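# Drape the low-shelf towel over the rail

## Task

Pick up the towel from the low shelf and drape it across the rail so that a substantial portion hangs down on each side. The rail must remain upright, and the robot must neither topple nor finish leaning (either one fails). At the end the grippers must have released the towel and the robot must have backed away from it.

## Robot and tools

ROBOT. The LinearBot has an omnidirectional wheeled base and a column about 1.7 m high. A carriage moves up and down the column (lift_m) and carries two identical six-joint arms, left and right, each ending in a two-finger gripper. Arm bases sit roughly 0.57 m + lift_m above the floor, and parts of the carriage reach about 0.15 m lower than that. A hand can reach 0.78 m from its shoulder but only about 0.38 m below its arm base. A hand is about 0.16 m long and 0.1 m wide (0.14 m when open), and the fingertips are thin. Parked joint values for joints 1 to 6 are 0, 0.05, 0.05, 1.45, 0, 0. With both arms parked the robot is about 0.85 m wide and 0.65 m long. Cameras: carriage_camera is fixed on the carriage, facing forward and tilted about 20 degrees down; left_wrist_camera and right_wrist_camera look out past each gripper's fingertips. Images are 896x504 pixels.

FRAMES. All positions are in metres. Base frame: origin on the floor below the base centre, x forward, y to the left, z up. left_hand and right_hand report, in this frame, the point between the finger pads, plus quat_wxyz; the hand's z axis runs along the fingers and its y axis is the opening direction. A hand pointing straight up with joints 1, 5 and 6 at 0 reads (1, 0, 0, 0). base_odometry is in the frame the base had at the scene's start, counts only wheel rotation (slip looks like travel), and gives heading in rad, left positive, between -3.142 and 3.142. Heading can drift a degree or two.

move. One action per call; every motion starts together. Optional keys:
- base: an object with exactly one key, each a relative offset from where the base was last reported: translate_m (metres, forward positive, -2 to 2), strafe_m (metres, left positive, -2 to 2) or rotate_rad (radians, counter-clockwise/left positive, -6.3 to 6.3).
- joints: an object of absolute targets, one key per joint, any subset: lift_m (0 to 1 m); for each side (left_ and right_) joint1_rad (-2.617 to 3.054, turn about vertical, 0 forward, positive left), joint2_rad (0 to 3.141, shoulder: 0 upper arm back and level, 1.57 upright, 3.14 forward and level), joint3_rad (0 to 3.141, elbow: 0 folded, 3.14 straight), joint4_rad (-1.57 to 1.57, wrist pitch, positive lifts the fingertips), joint5_rad (-1.57 to 1.57, wrist yaw, positive swings fingertips to the right, opposite to joint 1), joint6_rad (-2.094 to 2.094, roll about the finger axis, positive clockwise seen from the forearm), gripper_m (0 to 0.093 m, pad gap). Joints not named keep pushing toward their previous target.
- speeds: per-action caps: translate_m and strafe_m 0.02 to 0.5 m/s, rotate_rad 0.05 to 1.57 rad/s, lift_m 0.08 to 0.25 m/s (top of range is the default).
- min_time_s: 0.1 to 8 s, the shortest duration for each arm and gripper motion; it straightens arm paths.
- cameras: list drawn from carriage_camera, left_wrist_camera, right_wrist_camera, all; omitted or null gives all, [] gives none.
An unknown key makes a call invalid; an out-of-range value gets it refused, and a refusal or a stop that blocks the request cancels the rest of that reply's move, wait and finished_scene calls. A call with no action just reports state and images.

Other tools. wait(seconds 0 to 10, cameras) lets time pass under the last command. zoom_image(camera, region [x0, y0, x1, y1] in pixels, at most 504x504) enlarges part of that camera's latest image. read_manual(section "licences") only returns licence text. finished_scene(scene = current scene number) ends the scene for good; the towel must stay on the rail afterwards.

RESULTS. The "move" line is "done" or the worst status. base_status and joint_status per motion: done (for the base, wheels turned the full amount, slip included), off_target (resting short, may still push), contact_stop or time_out (target dropped, holding there), not_followed (arm targets withheld because the arm would come within millimetres of itself or the other arm), limit_stop_at_motor_heat. on_its_own lists uncommanded behaviour; "held at" there is a target, not a reading. motor_effort gives percent of maximum, peak in brackets; a falling lift_m effort while lowering means a hand or load is resting on something. Joint torques are in joint order, N m, wrapping at ±28 for joints 1 to 3. "pictures" names the image order. MOTOR HOT appears at 75 °C; at 100 °C an OVER-TEMPERATURE FAULT drops that arm for 30 to 60 s or more. Gripper reading near 0.000 to 0.002 means closed on nothing; gripping reads slightly under the object's width.

CAUTIONS. Hand readings tend to sit above the true hand, worse at long reach; joints may fall short of or overshoot targets. Arms have no contact stop and press until freed, then snap to target. The base stops on wheel overload but ignores the arms; after a stop, drive about 0.2 m back the way you came. Never reverse under a table edge into the column. The robot tips most easily with a high carriage, outstretched or loaded arms, pushing or abrupt stops; only images reveal a lean. Keep the arms from striking or pressing each other. Park arms when not working to limit heating. Avoid bumping or pulling the rail, drop nothing, and release by commanding a gripper gap well above the current reading before backing clear.

Each tool is called after "Request:" as name(argument=value, ...) on one line, values as JSON.

## Session

Request:
move()

Scene clock: 0.00 s.
Joint torques (N m): no reading
base_odometry: x=+0.000 y=+0.000 heading=+0.000
base_status: not commanded
joint_positions: lift_m=+0.300 left_joint1_rad=+0.010 left_joint2_rad=+0.036 left_joint3_rad=+0.049 left_joint4_rad=+1.495 left_joint5_rad=-0.025 left_joint6_rad=+0.050 left_gripper_m=+0.09396 right_joint1_rad=-0.020 right_joint2_rad=+0.069 right_joint3_rad=+0.062 right_joint4_rad=+1.432 right_joint5_rad=+0.032 right_joint6_rad=+0.011 right_gripper_m=+0.09396
joint_status: not commanded
motor_effort: lift_m=+23 drive_wheels=+1
left_hand: x=+0.2368 y=+0.3073 z=+1.3225 quat_wxyz=(+0.999, -0.012, +0.032, +0.030) (m; base frame)
right_hand: x=+0.2585 y=-0.3092 z=+1.3243 quat_wxyz=(+0.997, +0.017, +0.073, -0.005) (m; base frame)
pictures: carriage_camera, left_wrist_camera, right_wrist_camera
camera_calibration:
carriage_camera: T_world_to_cam=[[-0.00559344, -0.999683, -0.0245389, 0.0358511], [-0.377647, 0.0248338, -0.925616, 1.26859], [0.925933, 0.00408966, -0.377667, 0.352301], [0, 0, 0, 1]] pos_world=[0.153073, 0.00289509, 1.30816]
left_wrist_camera: T_world_to_cam=[[0.0820801, -0.996626, -0.000512629, 0.286168], [0.764503, 0.063293, -0.641505, 0.649845], [0.639373, 0.0522629, 0.767119, -1.06116], [0, 0, 0, 1]] pos_world=[0.158182, 0.299531, 1.23106]
right_wrist_camera: T_world_to_cam=[[0.0170027, -0.999623, 0.0215747, -0.332669], [0.726784, -0.00246251, -0.686862, 0.732938], [0.686656, 0.0273587, 0.726468, -1.00448], [0, 0, 0, 1]] pos_world=[0.1627, -0.303257, 1.24033]

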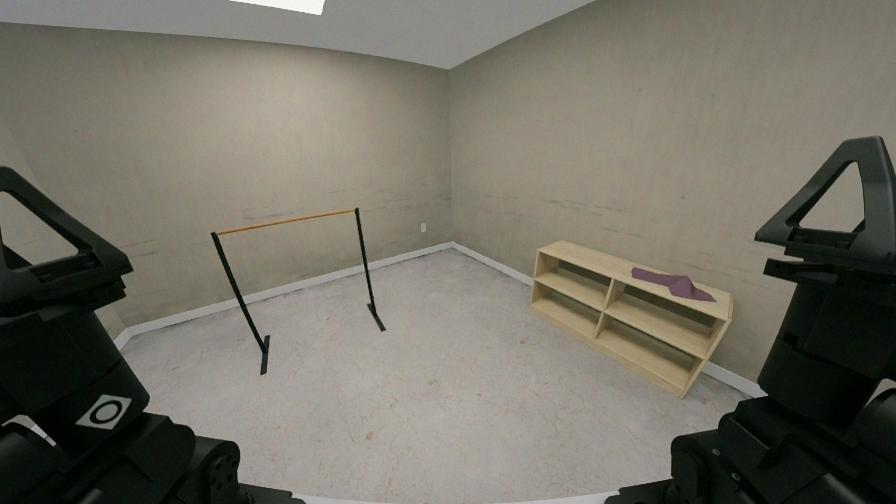

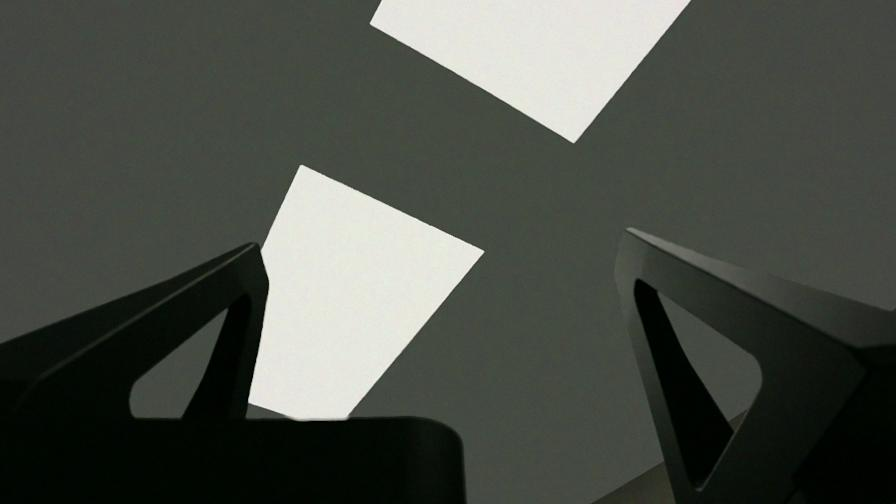

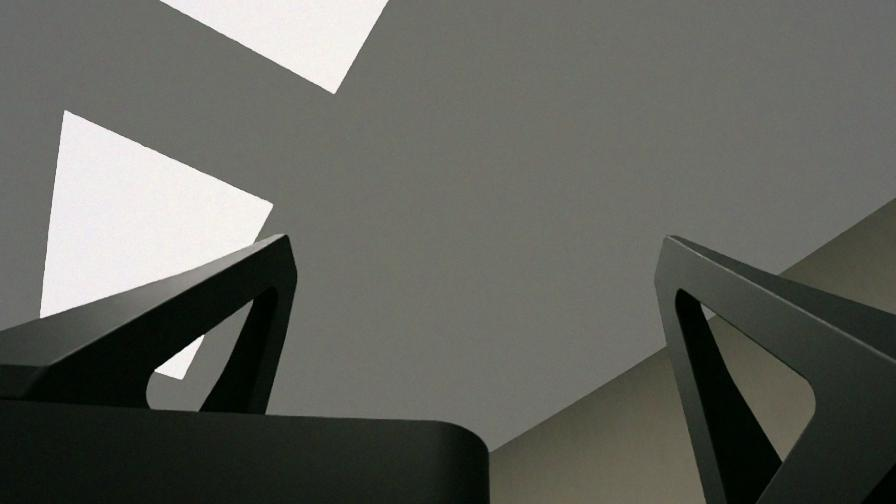

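Request:
zoom_image(camera="carriage_camera", region=[520, 220, 760, 400])

Scaled by 2.100 from the camera's 896x504 image, which has a finer 1280x720 frame.

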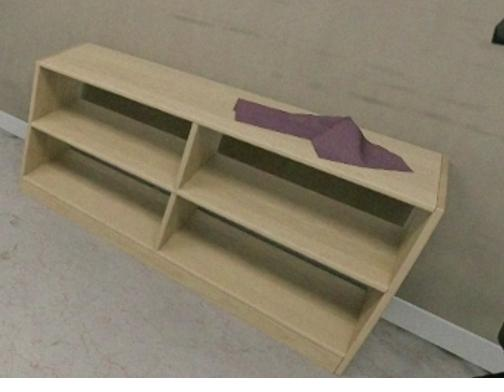

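Request:
move(base={"rotate_rad": -1.012}, joints={"lift_m": 0.56}, cameras=[])

Request:
move(base={"translate_m": 0.8}, speeds={"translate_m": 0.4}, cameras=["carriage_camera"])

Request:
zoom_image(camera="carriage_camera", region=[300, 250, 600, 430])

Scene clock: 41.47 s.
Joint torques (N m): left_arm=[-0.34 3.9 5.55 -0.31 0.03 -0.08] | right_arm=[-0.27 3.69 6.05 -0.11 0.04 0.08]
move: done
base_odometry: x=+0.000 y=+0.000 heading=-1.012
base_status: done
joint_positions: lift_m=+0.560 left_joint1_rad=+0.010 left_joint2_rad=+0.036 left_joint3_rad=+0.049 left_joint4_rad=+1.495 left_joint5_rad=-0.025 left_joint6_rad=+0.050 left_gripper_m=+0.09396 right_joint1_rad=-0.020 right_joint2_rad=+0.069 right_joint3_rad=+0.062 right_joint4_rad=+1.432 right_joint5_rad=+0.032 right_joint6_rad=+0.011 right_gripper_m=+0.09396
joint_status: all done
motor_effort: lift_m=+24(30) drive_wheels=+6(14)
left_hand: x=+0.2369 y=+0.3073 z=+1.5823 quat_wxyz=(+0.999, -0.012, +0.032, +0.030) (m; base frame)
right_hand: x=+0.2585 y=-0.3092 z=+1.5841 quat_wxyz=(+0.997, +0.017, +0.073, -0.005) (m; base frame)
pictures: none
No camera images: "cameras" was empty.

Scene clock: 45.47 s.
Joint torques (N m): left_arm=[-0.31 3.86 5.5 -0.29 0.06 -0.08] | right_arm=[-0.2 3.62 6.05 -0.11 0.04 0.05]
move: done
base_odometry: x=+0.423 y=-0.679 heading=-1.013
base_status: done
joint_positions: lift_m=+0.560 left_joint1_rad=+0.010 left_joint2_rad=+0.036 left_joint3_rad=+0.049 left_joint4_rad=+1.495 left_joint5_rad=-0.025 left_joint6_rad=+0.050 left_gripper_m=+0.09396 right_joint1_rad=-0.020 right_joint2_rad=+0.069 right_joint3_rad=+0.062 right_joint4_rad=+1.432 right_joint5_rad=+0.032 right_joint6_rad=+0.011 right_gripper_m=+0.09396
joint_status: not commanded
motor_effort: lift_m=+24(25) drive_wheels=-6(19)
left_hand: x=+0.2369 y=+0.3073 z=+1.5823 quat_wxyz=(+0.999, -0.012, +0.032, +0.030) (m; base frame)
right_hand: x=+0.2585 y=-0.3092 z=+1.5841 quat_wxyz=(+0.997, +0.017, +0.073, -0.005) (m; base frame)
pictures: carriage_camera
camera_calibration:
carriage_camera: T_world_to_cam=[[-0.00559344, -0.999683, -0.0245389, 0.042226], [-0.377647, 0.0248338, -0.925616, 1.50905], [0.925933, 0.00408966, -0.377667, 0.450414], [0, 0, 0, 1]] pos_world=[0.153073, 0.00289509, 1.56795]

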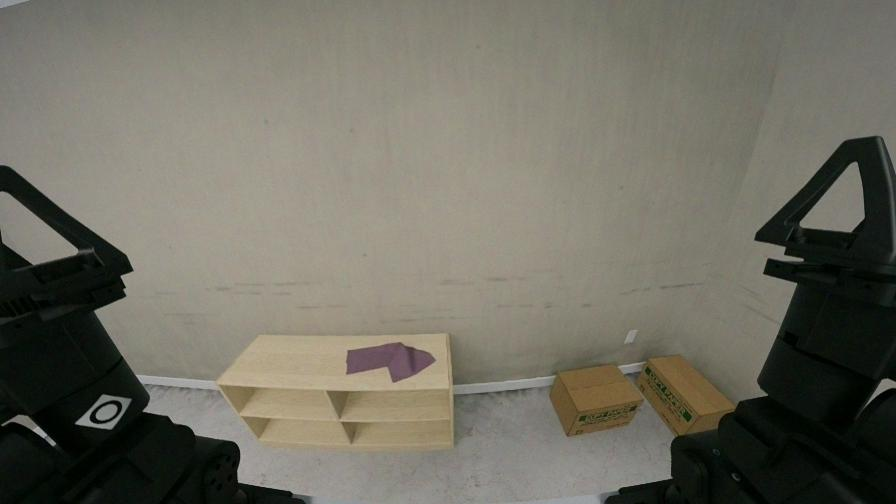

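Scaled by 1.680 from the camera's 896x504 image, which has a finer 1280x720 frame.

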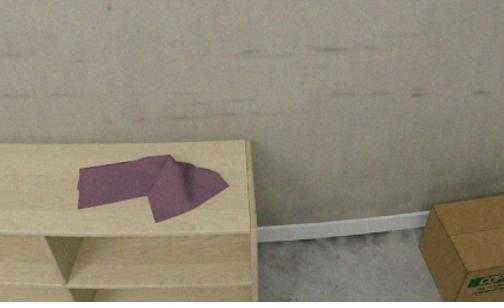

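Request:
move(joints={"left_joint1_rad": 0, "left_joint2_rad": 3.01, "left_joint3_rad": 1.11, "left_joint4_rad": 1.028, "left_joint5_rad": 0, "left_joint6_rad": 0, "left_gripper_m": 0.093}, min_time_s=3, cameras=[])

Request:
move(base={"translate_m": 0.41}, speeds={"translate_m": 0.2})

Scene clock: 72.13 s.
Joint torques (N m): left_arm=[-0.8 -8.42 1.59 1.86 0.18 -0.2] | right_arm=[-0.24 3.66 6.16 -0.12 0.05 0.06]
move: done
base_odometry: x=+0.423 y=-0.679 heading=-1.013
base_status: not commanded
joint_positions: lift_m=+0.560 left_joint1_rad=+0.005 left_joint2_rad=+2.994 left_joint3_rad=+1.104 left_joint4_rad=+1.042 left_joint5_rad=-0.012 left_joint6_rad=+0.009 left_gripper_m=+0.09310 right_joint1_rad=-0.020 right_joint2_rad=+0.069 right_joint3_rad=+0.062 right_joint4_rad=+1.432 right_joint5_rad=+0.032 right_joint6_rad=+0.011 right_gripper_m=+0.09396
joint_status: all done
motor_effort: lift_m=+25(25) drive_wheels=+7(7)
left_hand: x=+0.6449 y=+0.3071 z=+0.8676 quat_wxyz=(+0.354, +0.000, +0.935, +0.008) (m; base frame)
right_hand: x=+0.2585 y=-0.3092 z=+1.5841 quat_wxyz=(+0.997, +0.017, +0.073, -0.005) (m; base frame)
pictures: none
No camera images: "cameras" was empty.

Scene clock: 75.27 s.
Joint torques (N m): left_arm=[-0.66 -8.61 1.43 1.87 0.15 -0.18] | right_arm=[-0.2 3.66 6.17 -0.14 0.04 0.06]
move: done
base_odometry: x=+0.640 y=-1.027 heading=-1.014
base_status: done
joint_positions: lift_m=+0.560 left_joint1_rad=+0.004 left_joint2_rad=+2.994 left_joint3_rad=+1.106 left_joint4_rad=+1.042 left_joint5_rad=-0.011 left_joint6_rad=+0.009 left_gripper_m=+0.09310 right_joint1_rad=-0.020 right_joint2_rad=+0.069 right_joint3_rad=+0.062 right_joint4_rad=+1.432 right_joint5_rad=+0.032 right_joint6_rad=+0.011 right_gripper_m=+0.09396
joint_status: not commanded
motor_effort: lift_m=+25(25) drive_wheels=-7(16)
left_hand: x=+0.6459 y=+0.3063 z=+0.8678 quat_wxyz=(+0.355, +0.001, +0.935, +0.008) (m; base frame)
right_hand: x=+0.2585 y=-0.3092 z=+1.5841 quat_wxyz=(+0.997, +0.017, +0.073, -0.005) (m; base frame)
pictures: carriage_camera, left_wrist_camera, right_wrist_camera
camera_calibration:
carriage_camera: T_world_to_cam=[[-0.00559344, -0.999683, -0.0245389, 0.042226], [-0.377647, 0.0248338, -0.925616, 1.50905], [0.925933, 0.00408966, -0.377667, 0.450414], [0, 0, 0, 1]] pos_world=[0.153073, 0.00289509, 1.56795]
left_wrist_camera: T_world_to_cam=[[-0.026285, -0.999555, -0.0140896, 0.334073], [-0.995291, 0.0274832, -0.0929582, 0.716998], [0.0933041, 0.0115799, -0.99557, 0.921011], [0, 0, 0, 1]] pos_world=[0.636468, 0.303554, 0.988289]
right_wrist_camera: T_world_to_cam=[[0.0170027, -0.999623, 0.0215747, -0.338273], [0.726784, -0.00246251, -0.686862, 0.911376], [0.686656, 0.0273587, 0.726468, -1.19321], [0, 0, 0, 1]] pos_world=[0.1627, -0.303257, 1.50011]

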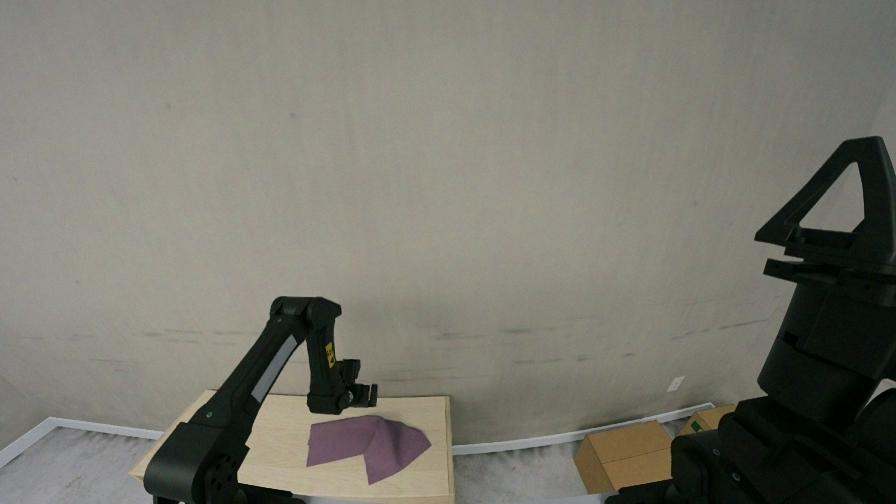

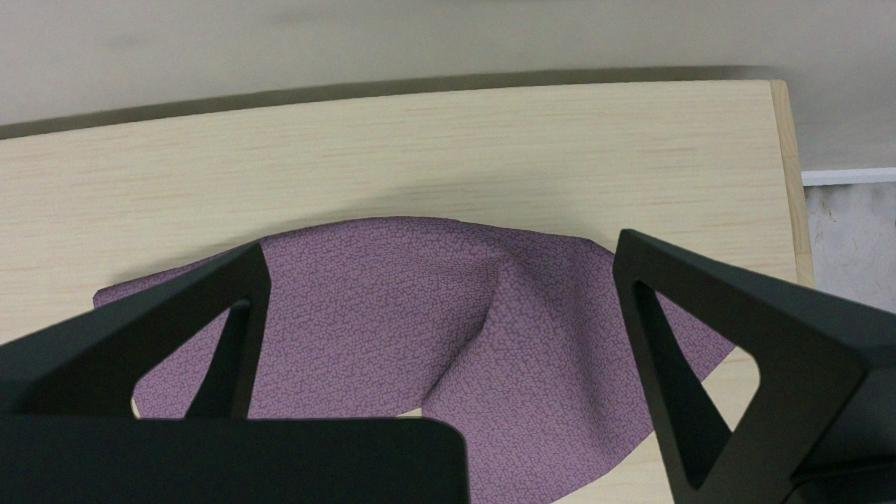

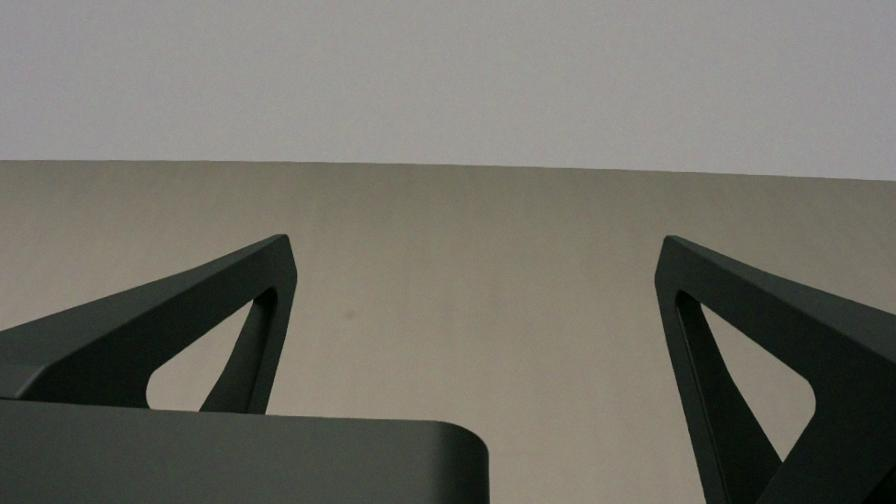

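Request:
move(cameras=["left_wrist_camera", "carriage_camera"])

Scene clock: 93.07 s.
Joint torques (N m): left_arm=[-0.62 -8.55 1.44 1.88 0.16 -0.18] | right_arm=[-0.21 3.69 6.02 -0.11 0.05 0.05]
base_odometry: x=+0.640 y=-1.027 heading=-1.014
base_status: done
joint_positions: lift_m=+0.560 left_joint1_rad=+0.004 left_joint2_rad=+2.994 left_joint3_rad=+1.106 left_joint4_rad=+1.042 left_joint5_rad=-0.011 left_joint6_rad=+0.009 left_gripper_m=+0.09310 right_joint1_rad=-0.020 right_joint2_rad=+0.069 right_joint3_rad=+0.062 right_joint4_rad=+1.432 right_joint5_rad=+0.032 right_joint6_rad=+0.011 right_gripper_m=+0.09396
joint_status: not commanded
motor_effort: lift_m=+25(25) drive_wheels=-6(16)
left_hand: x=+0.6459 y=+0.3063 z=+0.8678 quat_wxyz=(+0.355, +0.001, +0.935, +0.008) (m; base frame)
right_hand: x=+0.2585 y=-0.3092 z=+1.5841 quat_wxyz=(+0.997, +0.017, +0.073, -0.005) (m; base frame)
pictures: carriage_camera, left_wrist_camera
camera_calibration:
carriage_camera: T_world_to_cam=[[-0.00559344, -0.999683, -0.0245389, 0.042226], [-0.377647, 0.0248338, -0.925616, 1.50905], [0.925933, 0.00408966, -0.377667, 0.450414], [0, 0, 0, 1]] pos_world=[0.153073, 0.00289509, 1.56795]
left_wrist_camera: T_world_to_cam=[[-0.026285, -0.999555, -0.0140896, 0.334073], [-0.995291, 0.0274832, -0.0929582, 0.716998], [0.0933041, 0.0115799, -0.99557, 0.921011], [0, 0, 0, 1]] pos_world=[0.636468, 0.303554, 0.988289]

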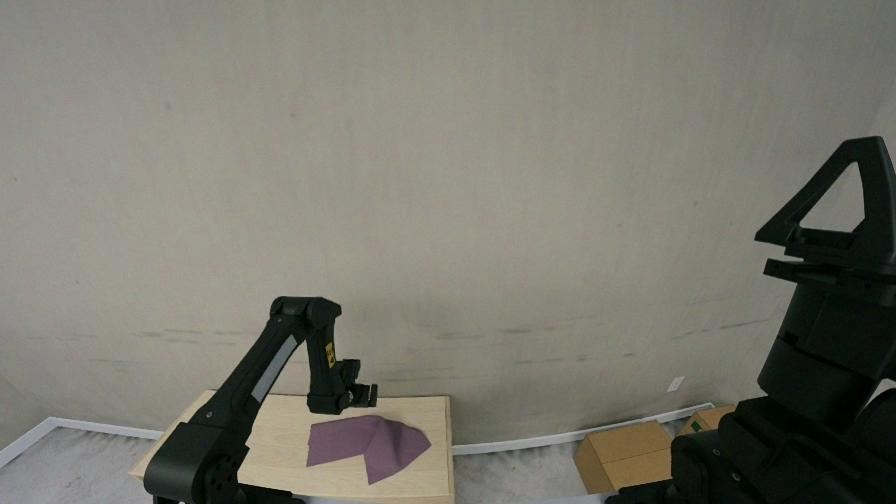

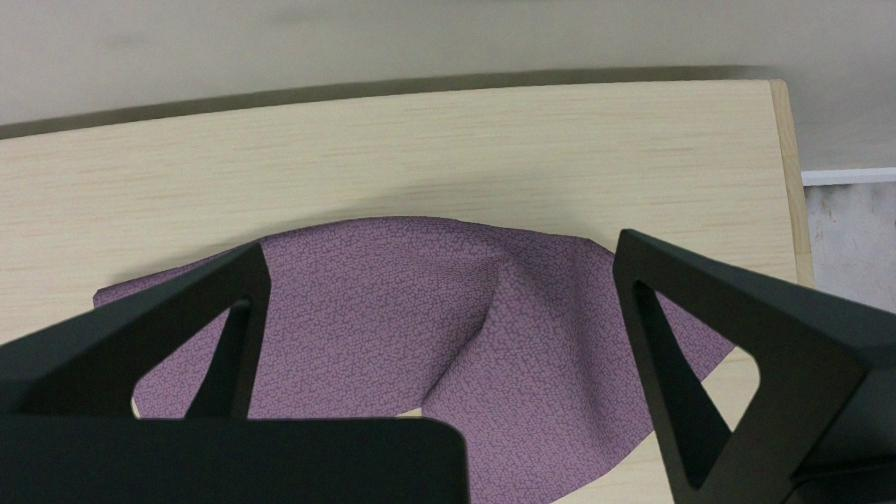

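Request:
move(joints={"left_joint1_rad": -0.035, "left_joint2_rad": 2.896, "left_joint3_rad": 1.572, "left_joint4_rad": -0.247, "left_joint5_rad": 0, "left_joint6_rad": 0.5, "left_gripper_m": 0.093}, min_time_s=2.5, cameras=["left_wrist_camera"])

Request:
move(joints={"lift_m": 0.38}, cameras=["left_wrist_camera", "carriage_camera"])

Scene clock: 106.20 s.
Joint torques (N m): left_arm=[-0.83 -15.32 3.73 0.15 0.16 0.03] | right_arm=[-0.21 3.67 6.04 -0.12 0.05 0.06]
move: done
base_odometry: x=+0.640 y=-1.027 heading=-1.014
base_status: not commanded
joint_positions: lift_m=+0.560 left_joint1_rad=-0.029 left_joint2_rad=+2.936 left_joint3_rad=+1.561 left_joint4_rad=-0.225 left_joint5_rad=-0.010 left_joint6_rad=+0.490 left_gripper_m=+0.09310 right_joint1_rad=-0.020 right_joint2_rad=+0.069 right_joint3_rad=+0.062 right_joint4_rad=+1.432 right_joint5_rad=+0.032 right_joint6_rad=+0.011 right_gripper_m=+0.09396
joint_status: all done
motor_effort: lift_m=+24(25) drive_wheels=-6(6)
left_hand: x=+0.5982 y=+0.2936 z=+0.8437 quat_wxyz=(-0.016, +0.257, +0.966, +0.002) (m; base frame)
right_hand: x=+0.2585 y=-0.3092 z=+1.5841 quat_wxyz=(+0.997, +0.017, +0.073, -0.005) (m; base frame)
pictures: left_wrist_camera
camera_calibration:
left_wrist_camera: T_world_to_cam=[[-0.515495, -0.856487, 0.026365, 0.536258], [-0.667074, 0.420425, 0.615024, -0.24135], [-0.537844, 0.299454, -0.788068, 1.01955], [0, 0, 0, 1]] pos_world=[0.6638, 0.255459, 0.937773]

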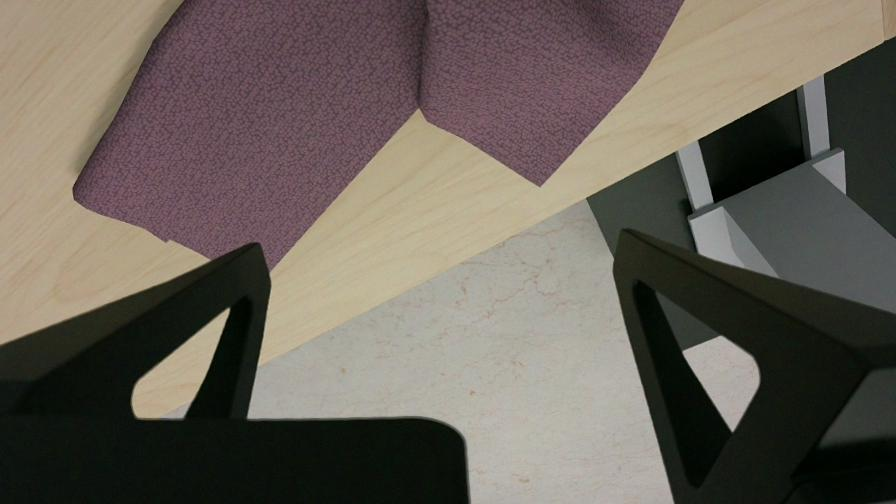

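Scene clock: 107.47 s.
Joint torques (N m): left_arm=[-0.76 -13.83 3.17 0.31 0.18 0.03] | right_arm=[-0.23 3.73 5.96 -0.09 0.05 0.07]
move: done
base_odometry: x=+0.640 y=-1.027 heading=-1.014
base_status: not commanded
joint_positions: lift_m=+0.380 left_joint1_rad=-0.029 left_joint2_rad=+2.918 left_joint3_rad=+1.568 left_joint4_rad=-0.236 left_joint5_rad=-0.010 left_joint6_rad=+0.491 left_gripper_m=+0.09310 right_joint1_rad=-0.020 right_joint2_rad=+0.069 right_joint3_rad=+0.062 right_joint4_rad=+1.432 right_joint5_rad=+0.032 right_joint6_rad=+0.011 right_gripper_m=+0.09396
joint_status: all done
motor_effort: lift_m=+20(20) drive_wheels=-6(7)
left_hand: x=+0.6068 y=+0.2933 z=+0.6719 quat_wxyz=(-0.009, +0.257, +0.966, +0.003) (m; base frame)
right_hand: x=+0.2585 y=-0.3092 z=+1.4047 quat_wxyz=(+0.997, +0.017, +0.073, -0.005) (m; base frame)
pictures: carriage_camera, left_wrist_camera
camera_calibration:
carriage_camera: T_world_to_cam=[[-0.00559344, -0.999683, -0.0245389, 0.0378234], [-0.377647, 0.0248338, -0.925616, 1.34299], [0.925933, 0.00408966, -0.377667, 0.382656], [0, 0, 0, 1]] pos_world=[0.153073, 0.00289509, 1.38853]
left_wrist_camera: T_world_to_cam=[[-0.516486, -0.856083, 0.0190836, 0.550373], [-0.675819, 0.421214, 0.604853, -0.117951], [-0.525843, 0.299501, -0.796108, 0.886965], [0, 0, 0, 1]] pos_world=[0.670951, 0.255201, 0.76696]

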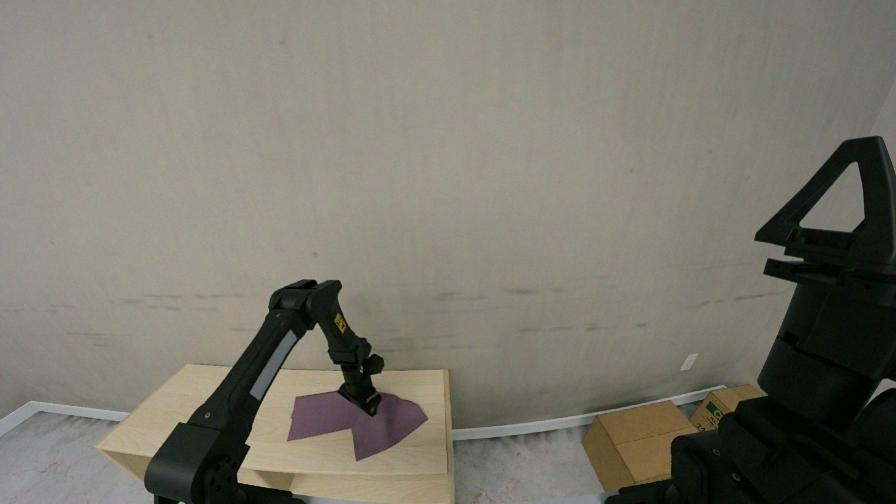

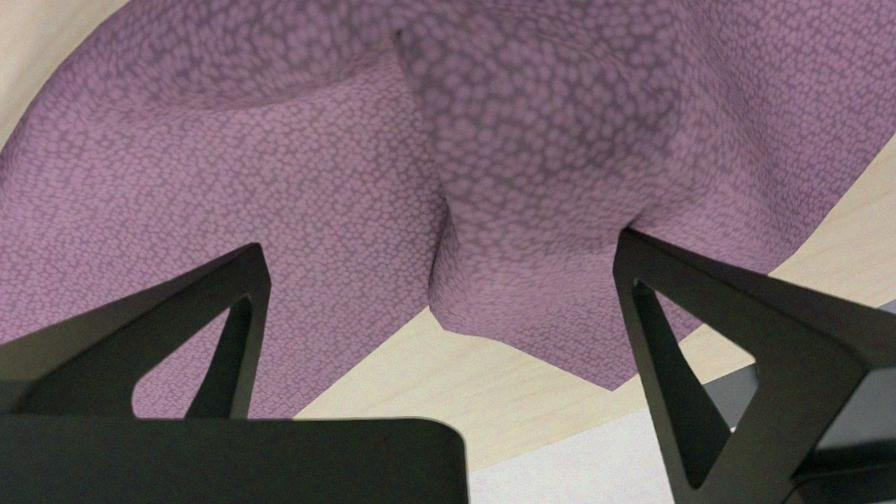

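Request:
move(joints={"left_joint1_rad": -0.112, "left_joint2_rad": 2.886, "left_joint3_rad": 1.542, "left_joint4_rad": -0.227, "left_joint5_rad": 0, "left_joint6_rad": 0.42, "left_gripper_m": 0.093, "lift_m": 0.35}, min_time_s=1.5, cameras=["left_wrist_camera"])

Scene clock: 120.80 s.
Joint torques (N m): left_arm=[-0.87 -14.24 2.36 0.51 0.16 -0.15] | right_arm=[-0.24 3.7 6.09 -0.11 0.05 0.06]
move: done
base_odometry: x=+0.640 y=-1.027 heading=-1.014
base_status: not commanded
joint_positions: lift_m=+0.350 left_joint1_rad=-0.106 left_joint2_rad=+2.916 left_joint3_rad=+1.548 left_joint4_rad=-0.240 left_joint5_rad=-0.010 left_joint6_rad=+0.430 left_gripper_m=+0.09310 right_joint1_rad=-0.020 right_joint2_rad=+0.069 right_joint3_rad=+0.062 right_joint4_rad=+1.432 right_joint5_rad=+0.032 right_joint6_rad=+0.011 right_gripper_m=+0.09396
joint_status: all done
motor_effort: lift_m=+20(20) drive_wheels=+7(7)
left_hand: x=+0.5952 y=+0.2647 z=+0.6405 quat_wxyz=(-0.019, +0.265, +0.964, +0.002) (m; base frame)
right_hand: x=+0.2585 y=-0.3092 z=+1.3747 quat_wxyz=(+0.997, +0.017, +0.073, -0.005) (m; base frame)
pictures: left_wrist_camera
camera_calibration:
left_wrist_camera: T_world_to_cam=[[-0.529978, -0.84756, 0.027661, 0.520733], [-0.655754, 0.430288, 0.620354, -0.119011], [-0.537689, 0.310635, -0.783834, 0.860672], [0, 0, 0, 1]] pos_world=[0.66071, 0.225207, 0.734049]

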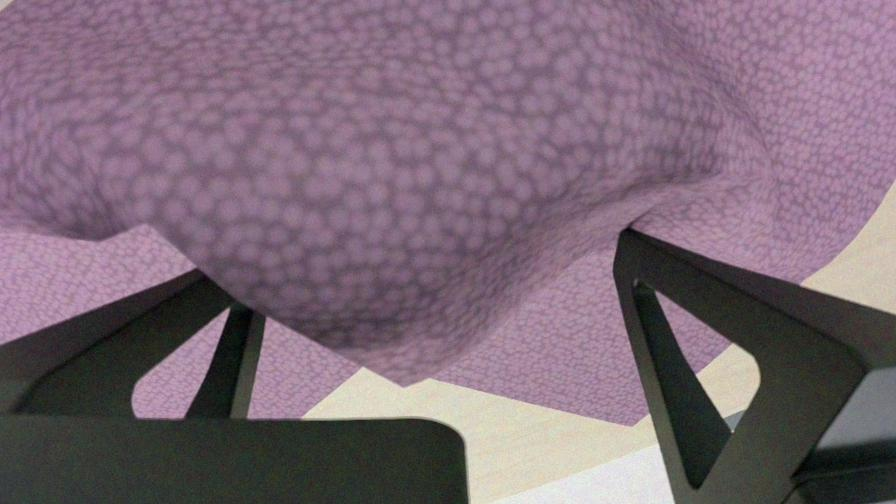

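Request:
move(joints={"lift_m": 0.315}, speeds={"lift_m": 0.08}, cameras=["left_wrist_camera"])

Scene clock: 125.60 s.
Joint torques (N m): left_arm=[-0.44 -8.66 2.81 1.3 0.32 -0.03] | right_arm=[-0.27 3.63 6.13 -0.11 0.06 0.07]
move: done
base_odometry: x=+0.640 y=-1.027 heading=-1.014
base_status: not commanded
joint_positions: lift_m=+0.316 left_joint1_rad=-0.110 left_joint2_rad=+2.851 left_joint3_rad=+1.546 left_joint4_rad=-0.314 left_joint5_rad=-0.025 left_joint6_rad=+0.417 left_gripper_m=+0.09308 right_joint1_rad=-0.020 right_joint2_rad=+0.069 right_joint3_rad=+0.062 right_joint4_rad=+1.432 right_joint5_rad=+0.032 right_joint6_rad=+0.011 right_gripper_m=+0.09396
joint_status: all done
motor_effort: lift_m=+17(17) drive_wheels=+7(7)
left_hand: x=+0.6026 y=+0.2651 z=+0.6300 quat_wxyz=(-0.025, +0.260, +0.965, +0.009) (m; base frame)
right_hand: x=+0.2585 y=-0.3092 z=+1.3400 quat_wxyz=(+0.997, +0.017, +0.073, -0.005) (m; base frame)
pictures: left_wrist_camera
camera_calibration:
left_wrist_camera: T_world_to_cam=[[-0.521561, -0.853016, 0.0184076, 0.527506], [-0.654589, 0.413888, 0.632621, -0.111836], [-0.547254, 0.317901, -0.774243, 0.854104], [0, 0, 0, 1]] pos_world=[0.669332, 0.224738, 0.722324]

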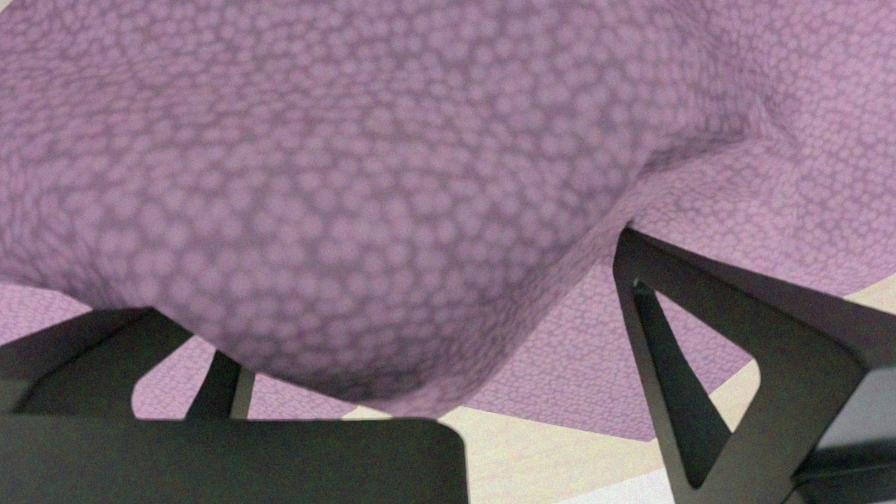

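Request:
move(joints={"left_gripper_m": 0.02}, min_time_s=2.5, cameras=["left_wrist_camera"])

Request:
move(joints={"left_gripper_m": 0.0}, min_time_s=1, cameras=["left_wrist_camera"])

Request:
move(joints={"lift_m": 0.42}, speeds={"lift_m": 0.08}, cameras=["left_wrist_camera", "carriage_camera"])

Scene clock: 132.17 s.
Joint torques (N m): left_arm=[-0.49 -8.69 2.78 1.11 0.23 -0.06] | right_arm=[-0.23 3.67 6.05 -0.13 0.05 0.07]
move: done
base_odometry: x=+0.640 y=-1.027 heading=-1.014
base_status: not commanded
joint_positions: lift_m=+0.316 left_joint1_rad=-0.110 left_joint2_rad=+2.851 left_joint3_rad=+1.546 left_joint4_rad=-0.291 left_joint5_rad=-0.016 left_joint6_rad=+0.417 left_gripper_m=+0.02021 right_joint1_rad=-0.020 right_joint2_rad=+0.069 right_joint3_rad=+0.062 right_joint4_rad=+1.432 right_joint5_rad=+0.032 right_joint6_rad=+0.011 right_gripper_m=+0.09396
joint_status: all done
motor_effort: lift_m=+17(17) drive_wheels=+7(7)
left_hand: x=+0.6082 y=+0.2629 z=+0.6297 quat_wxyz=(-0.013, +0.260, +0.965, +0.006) (m; base frame)
right_hand: x=+0.2585 y=-0.3092 z=+1.3400 quat_wxyz=(+0.997, +0.017, +0.073, -0.005) (m; base frame)
pictures: left_wrist_camera
camera_calibration:
left_wrist_camera: T_world_to_cam=[[-0.52167, -0.852982, 0.0167983, 0.529586], [-0.66851, 0.420924, 0.613121, -0.0882786], [-0.530052, 0.308617, -0.78981, 0.859414], [0, 0, 0, 1]] pos_world=[0.672789, 0.223656, 0.724004]

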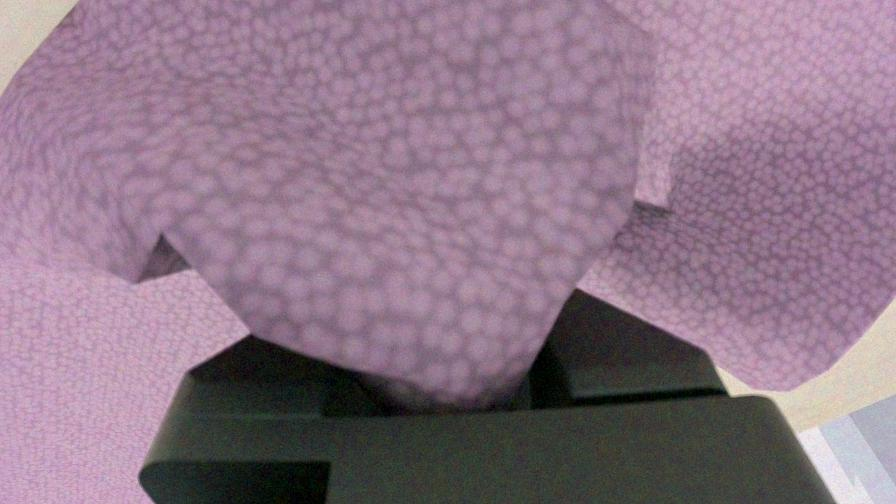

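Scene clock: 133.47 s.
Joint torques (N m): left_arm=[-0.57 -8.66 2.89 1.07 0.23 -0.05] | right_arm=[-0.24 3.73 6.06 -0.11 0.05 0.07]
move: off_target
base_odometry: x=+0.640 y=-1.027 heading=-1.014
base_status: not commanded
joint_positions: lift_m=+0.316 left_joint1_rad=-0.110 left_joint2_rad=+2.851 left_joint3_rad=+1.546 left_joint4_rad=-0.287 left_joint5_rad=-0.016 left_joint6_rad=+0.417 left_gripper_m=+0.00767 right_joint1_rad=-0.020 right_joint2_rad=+0.069 right_joint3_rad=+0.062 right_joint4_rad=+1.432 right_joint5_rad=+0.032 right_joint6_rad=+0.011 right_gripper_m=+0.09396
joint_status: left_gripper_m off_target (ended at +0.00769, target +0.00000)
motor_effort: lift_m=+17(17) drive_wheels=+7(7)
left_hand: x=+0.6090 y=+0.2628 z=+0.6297 quat_wxyz=(-0.011, +0.260, +0.965, +0.006) (m; base frame)
right_hand: x=+0.2585 y=-0.3092 z=+1.3400 quat_wxyz=(+0.997, +0.017, +0.073, -0.005) (m; base frame)
pictures: left_wrist_camera
camera_calibration:
left_wrist_camera: T_world_to_cam=[[-0.521725, -0.852976, 0.0153388, 0.530896], [-0.670598, 0.421155, 0.610678, -0.0849175], [-0.527354, 0.30832, -0.79173, 0.859517], [0, 0, 0, 1]] pos_world=[0.673305, 0.223599, 0.724219]

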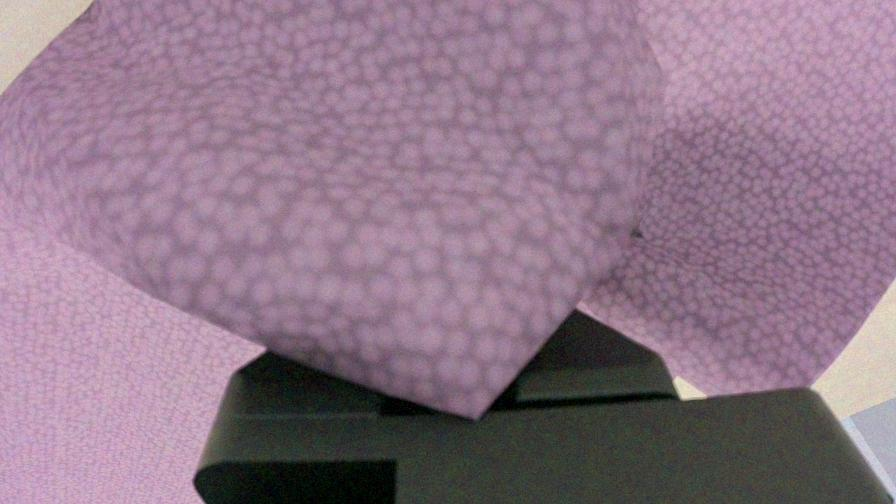

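Scene clock: 135.17 s.
Joint torques (N m): left_arm=[-0.55 -10.1 2.85 0.66 0.19 -0.05] | right_arm=[-0.21 3.62 6.22 -0.08 0.04 0.07]
move: done
base_odometry: x=+0.640 y=-1.027 heading=-1.014
base_status: not commanded
joint_positions: lift_m=+0.420 left_joint1_rad=-0.110 left_joint2_rad=+2.866 left_joint3_rad=+1.546 left_joint4_rad=-0.243 left_joint5_rad=-0.012 left_joint6_rad=+0.417 left_gripper_m=+0.00723 right_joint1_rad=-0.020 right_joint2_rad=+0.069 right_joint3_rad=+0.062 right_joint4_rad=+1.432 right_joint5_rad=+0.032 right_joint6_rad=+0.011 right_gripper_m=+0.09396
joint_status: all done
motor_effort: lift_m=+24(28) drive_wheels=+7(8)
left_hand: x=+0.6137 y=+0.2616 z=+0.7279 quat_wxyz=(+0.003, +0.260, +0.966, +0.006) (m; base frame)
right_hand: x=+0.2585 y=-0.3092 z=+1.4441 quat_wxyz=(+0.997, +0.017, +0.073, -0.005) (m; base frame)
pictures: carriage_camera, left_wrist_camera
camera_calibration:
carriage_camera: T_world_to_cam=[[-0.00559344, -0.999683, -0.0245389, 0.0387907], [-0.377647, 0.0248338, -0.925616, 1.37947], [0.925933, 0.00408966, -0.377667, 0.397543], [0, 0, 0, 1]] pos_world=[0.153073, 0.00289509, 1.42795]
left_wrist_camera: T_world_to_cam=[[-0.522014, -0.852912, 0.00646116, 0.537468], [-0.687636, 0.425317, 0.58844, -0.115652], [-0.504636, 0.302731, -0.808515, 0.939825], [0, 0, 0, 1]] pos_world=[0.675309, 0.223087, 0.824444]

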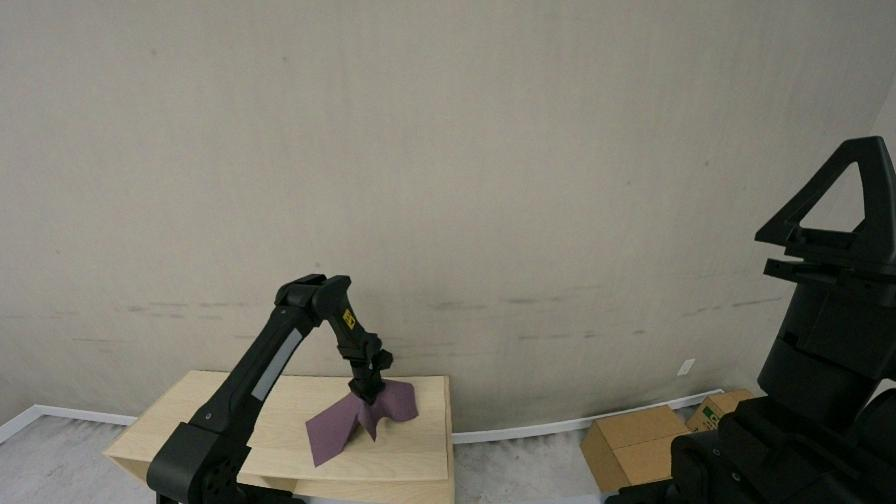

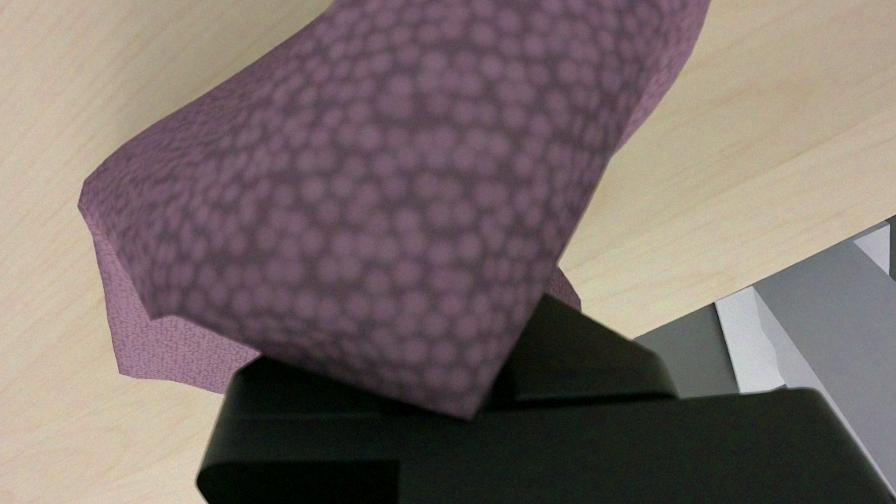

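Request:
move(joints={"lift_m": 0.8}, speeds={"lift_m": 0.15}, cameras=["carriage_camera"])

Request:
zoom_image(camera="carriage_camera", region=[200, 250, 500, 504])

Scene clock: 140.63 s.
Joint torques (N m): left_arm=[-0.58 -10.84 2.85 0.58 0.17 -0.02] | right_arm=[-0.21 3.67 6 -0.09 0.04 0.06]
move: done
base_odometry: x=+0.640 y=-1.027 heading=-1.014
base_status: not commanded
joint_positions: lift_m=+0.800 left_joint1_rad=-0.110 left_joint2_rad=+2.875 left_joint3_rad=+1.544 left_joint4_rad=-0.238 left_joint5_rad=-0.010 left_joint6_rad=+0.417 left_gripper_m=+0.00722 right_joint1_rad=-0.020 right_joint2_rad=+0.069 right_joint3_rad=+0.062 right_joint4_rad=+1.432 right_joint5_rad=+0.032 right_joint6_rad=+0.011 right_gripper_m=+0.09396
joint_status: all done
motor_effort: lift_m=+24(30) drive_wheels=+7(7)
left_hand: x=+0.6101 y=+0.2618 z=+1.1042 quat_wxyz=(+0.000, +0.260, +0.966, +0.005) (m; base frame)
right_hand: x=+0.2585 y=-0.3092 z=+1.8241 quat_wxyz=(+0.997, +0.017, +0.073, -0.005) (m; base frame)
pictures: carriage_camera
camera_calibration:
carriage_camera: T_world_to_cam=[[-0.00559344, -0.999683, -0.0245389, 0.0481146], [-0.377647, 0.0248338, -0.925616, 1.73117], [0.925933, 0.00408966, -0.377667, 0.541044], [0, 0, 0, 1]] pos_world=[0.153073, 0.00289509, 1.80792]

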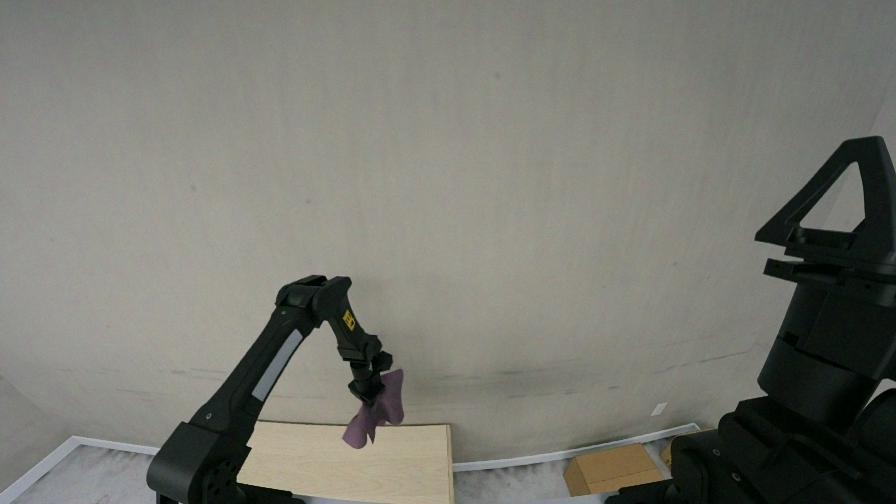

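Scaled by 1.680 from the camera's 896x504 image, which has a finer 1280x720 frame.

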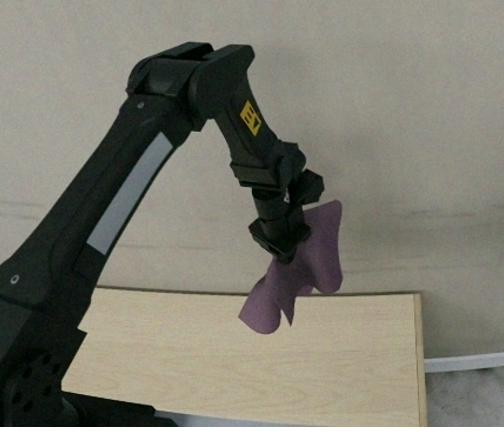

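Request:
move(base={"translate_m": -0.5}, speeds={"translate_m": 0.25}, cameras=["carriage_camera"])

Request:
move(base={"rotate_rad": 1.589}, speeds={"rotate_rad": 0.5}, cameras=["carriage_camera"])

Scene clock: 156.43 s.
Joint torques (N m): left_arm=[-0.61 -10.8 2.99 0.52 0.16 -0.02] | right_arm=[-0.24 3.84 5.91 -0.13 0.05 0.06]
move: done
base_odometry: x=+0.376 y=-0.602 heading=-1.015
base_status: done
joint_positions: lift_m=+0.800 left_joint1_rad=-0.110 left_joint2_rad=+2.875 left_joint3_rad=+1.543 left_joint4_rad=-0.230 left_joint5_rad=-0.010 left_joint6_rad=+0.417 left_gripper_m=+0.00722 right_joint1_rad=-0.020 right_joint2_rad=+0.069 right_joint3_rad=+0.062 right_joint4_rad=+1.431 right_joint5_rad=+0.033 right_joint6_rad=+0.011 right_gripper_m=+0.09396
joint_status: not commanded
motor_effort: lift_m=+25(25) drive_wheels=-6(14)
left_hand: x=+0.6119 y=+0.2615 z=+1.1042 quat_wxyz=(+0.004, +0.260, +0.966, +0.006) (m; base frame)
right_hand: x=+0.2587 y=-0.3092 z=+1.8240 quat_wxyz=(+0.997, +0.017, +0.073, -0.005) (m; base frame)
pictures: carriage_camera
camera_calibration:
carriage_camera: T_world_to_cam=[[-0.00559344, -0.999683, -0.0245389, 0.0481146], [-0.377647, 0.0248338, -0.925616, 1.73117], [0.925933, 0.00408966, -0.377667, 0.541044], [0, 0, 0, 1]] pos_world=[0.153073, 0.00289509, 1.80792]

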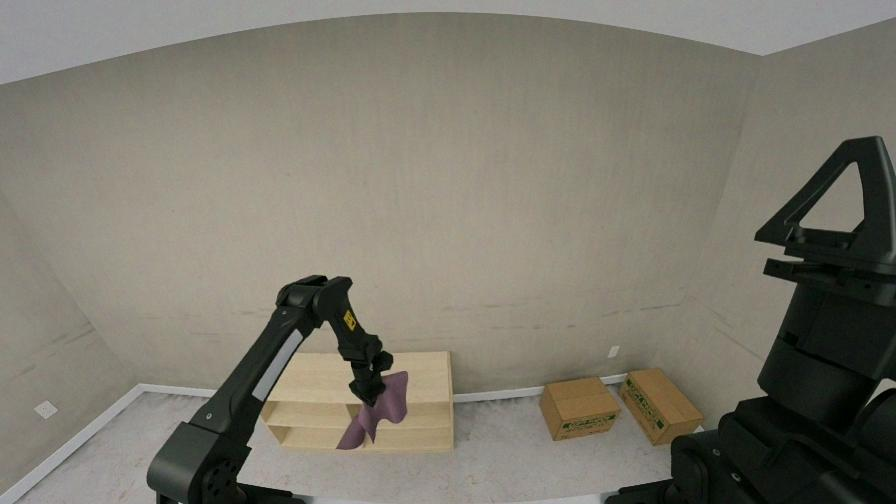

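Scene clock: 160.53 s.
Joint torques (N m): left_arm=[-0.7 -10.86 2.96 0.51 0.14 -0.03] | right_arm=[-0.16 3.67 6.06 -0.11 0.05 0.07]
move: done
base_odometry: x=+0.376 y=-0.602 heading=+0.574
base_status: done
joint_positions: lift_m=+0.800 left_joint1_rad=-0.108 left_joint2_rad=+2.875 left_joint3_rad=+1.543 left_joint4_rad=-0.229 left_joint5_rad=-0.008 left_joint6_rad=+0.417 left_gripper_m=+0.00722 right_joint1_rad=-0.020 right_joint2_rad=+0.069 right_joint3_rad=+0.062 right_joint4_rad=+1.431 right_joint5_rad=+0.033 right_joint6_rad=+0.011 right_gripper_m=+0.09397
joint_status: not commanded
motor_effort: lift_m=+25(25) drive_wheels=+7(11)
left_hand: x=+0.6121 y=+0.2617 z=+1.1042 quat_wxyz=(+0.004, +0.259, +0.966, +0.005) (m; base frame)
right_hand: x=+0.2587 y=-0.3092 z=+1.8240 quat_wxyz=(+0.997, +0.017, +0.073, -0.005) (m; base frame)
pictures: carriage_camera
camera_calibration:
carriage_camera: T_world_to_cam=[[-0.00559344, -0.999683, -0.0245389, 0.0481146], [-0.377647, 0.0248338, -0.925616, 1.73117], [0.925933, 0.00408966, -0.377667, 0.541044], [0, 0, 0, 1]] pos_world=[0.153073, 0.00289509, 1.80792]

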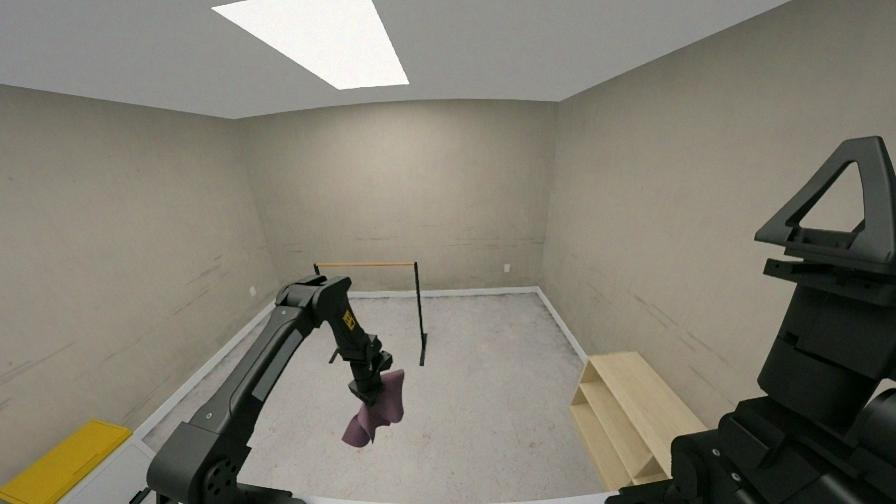

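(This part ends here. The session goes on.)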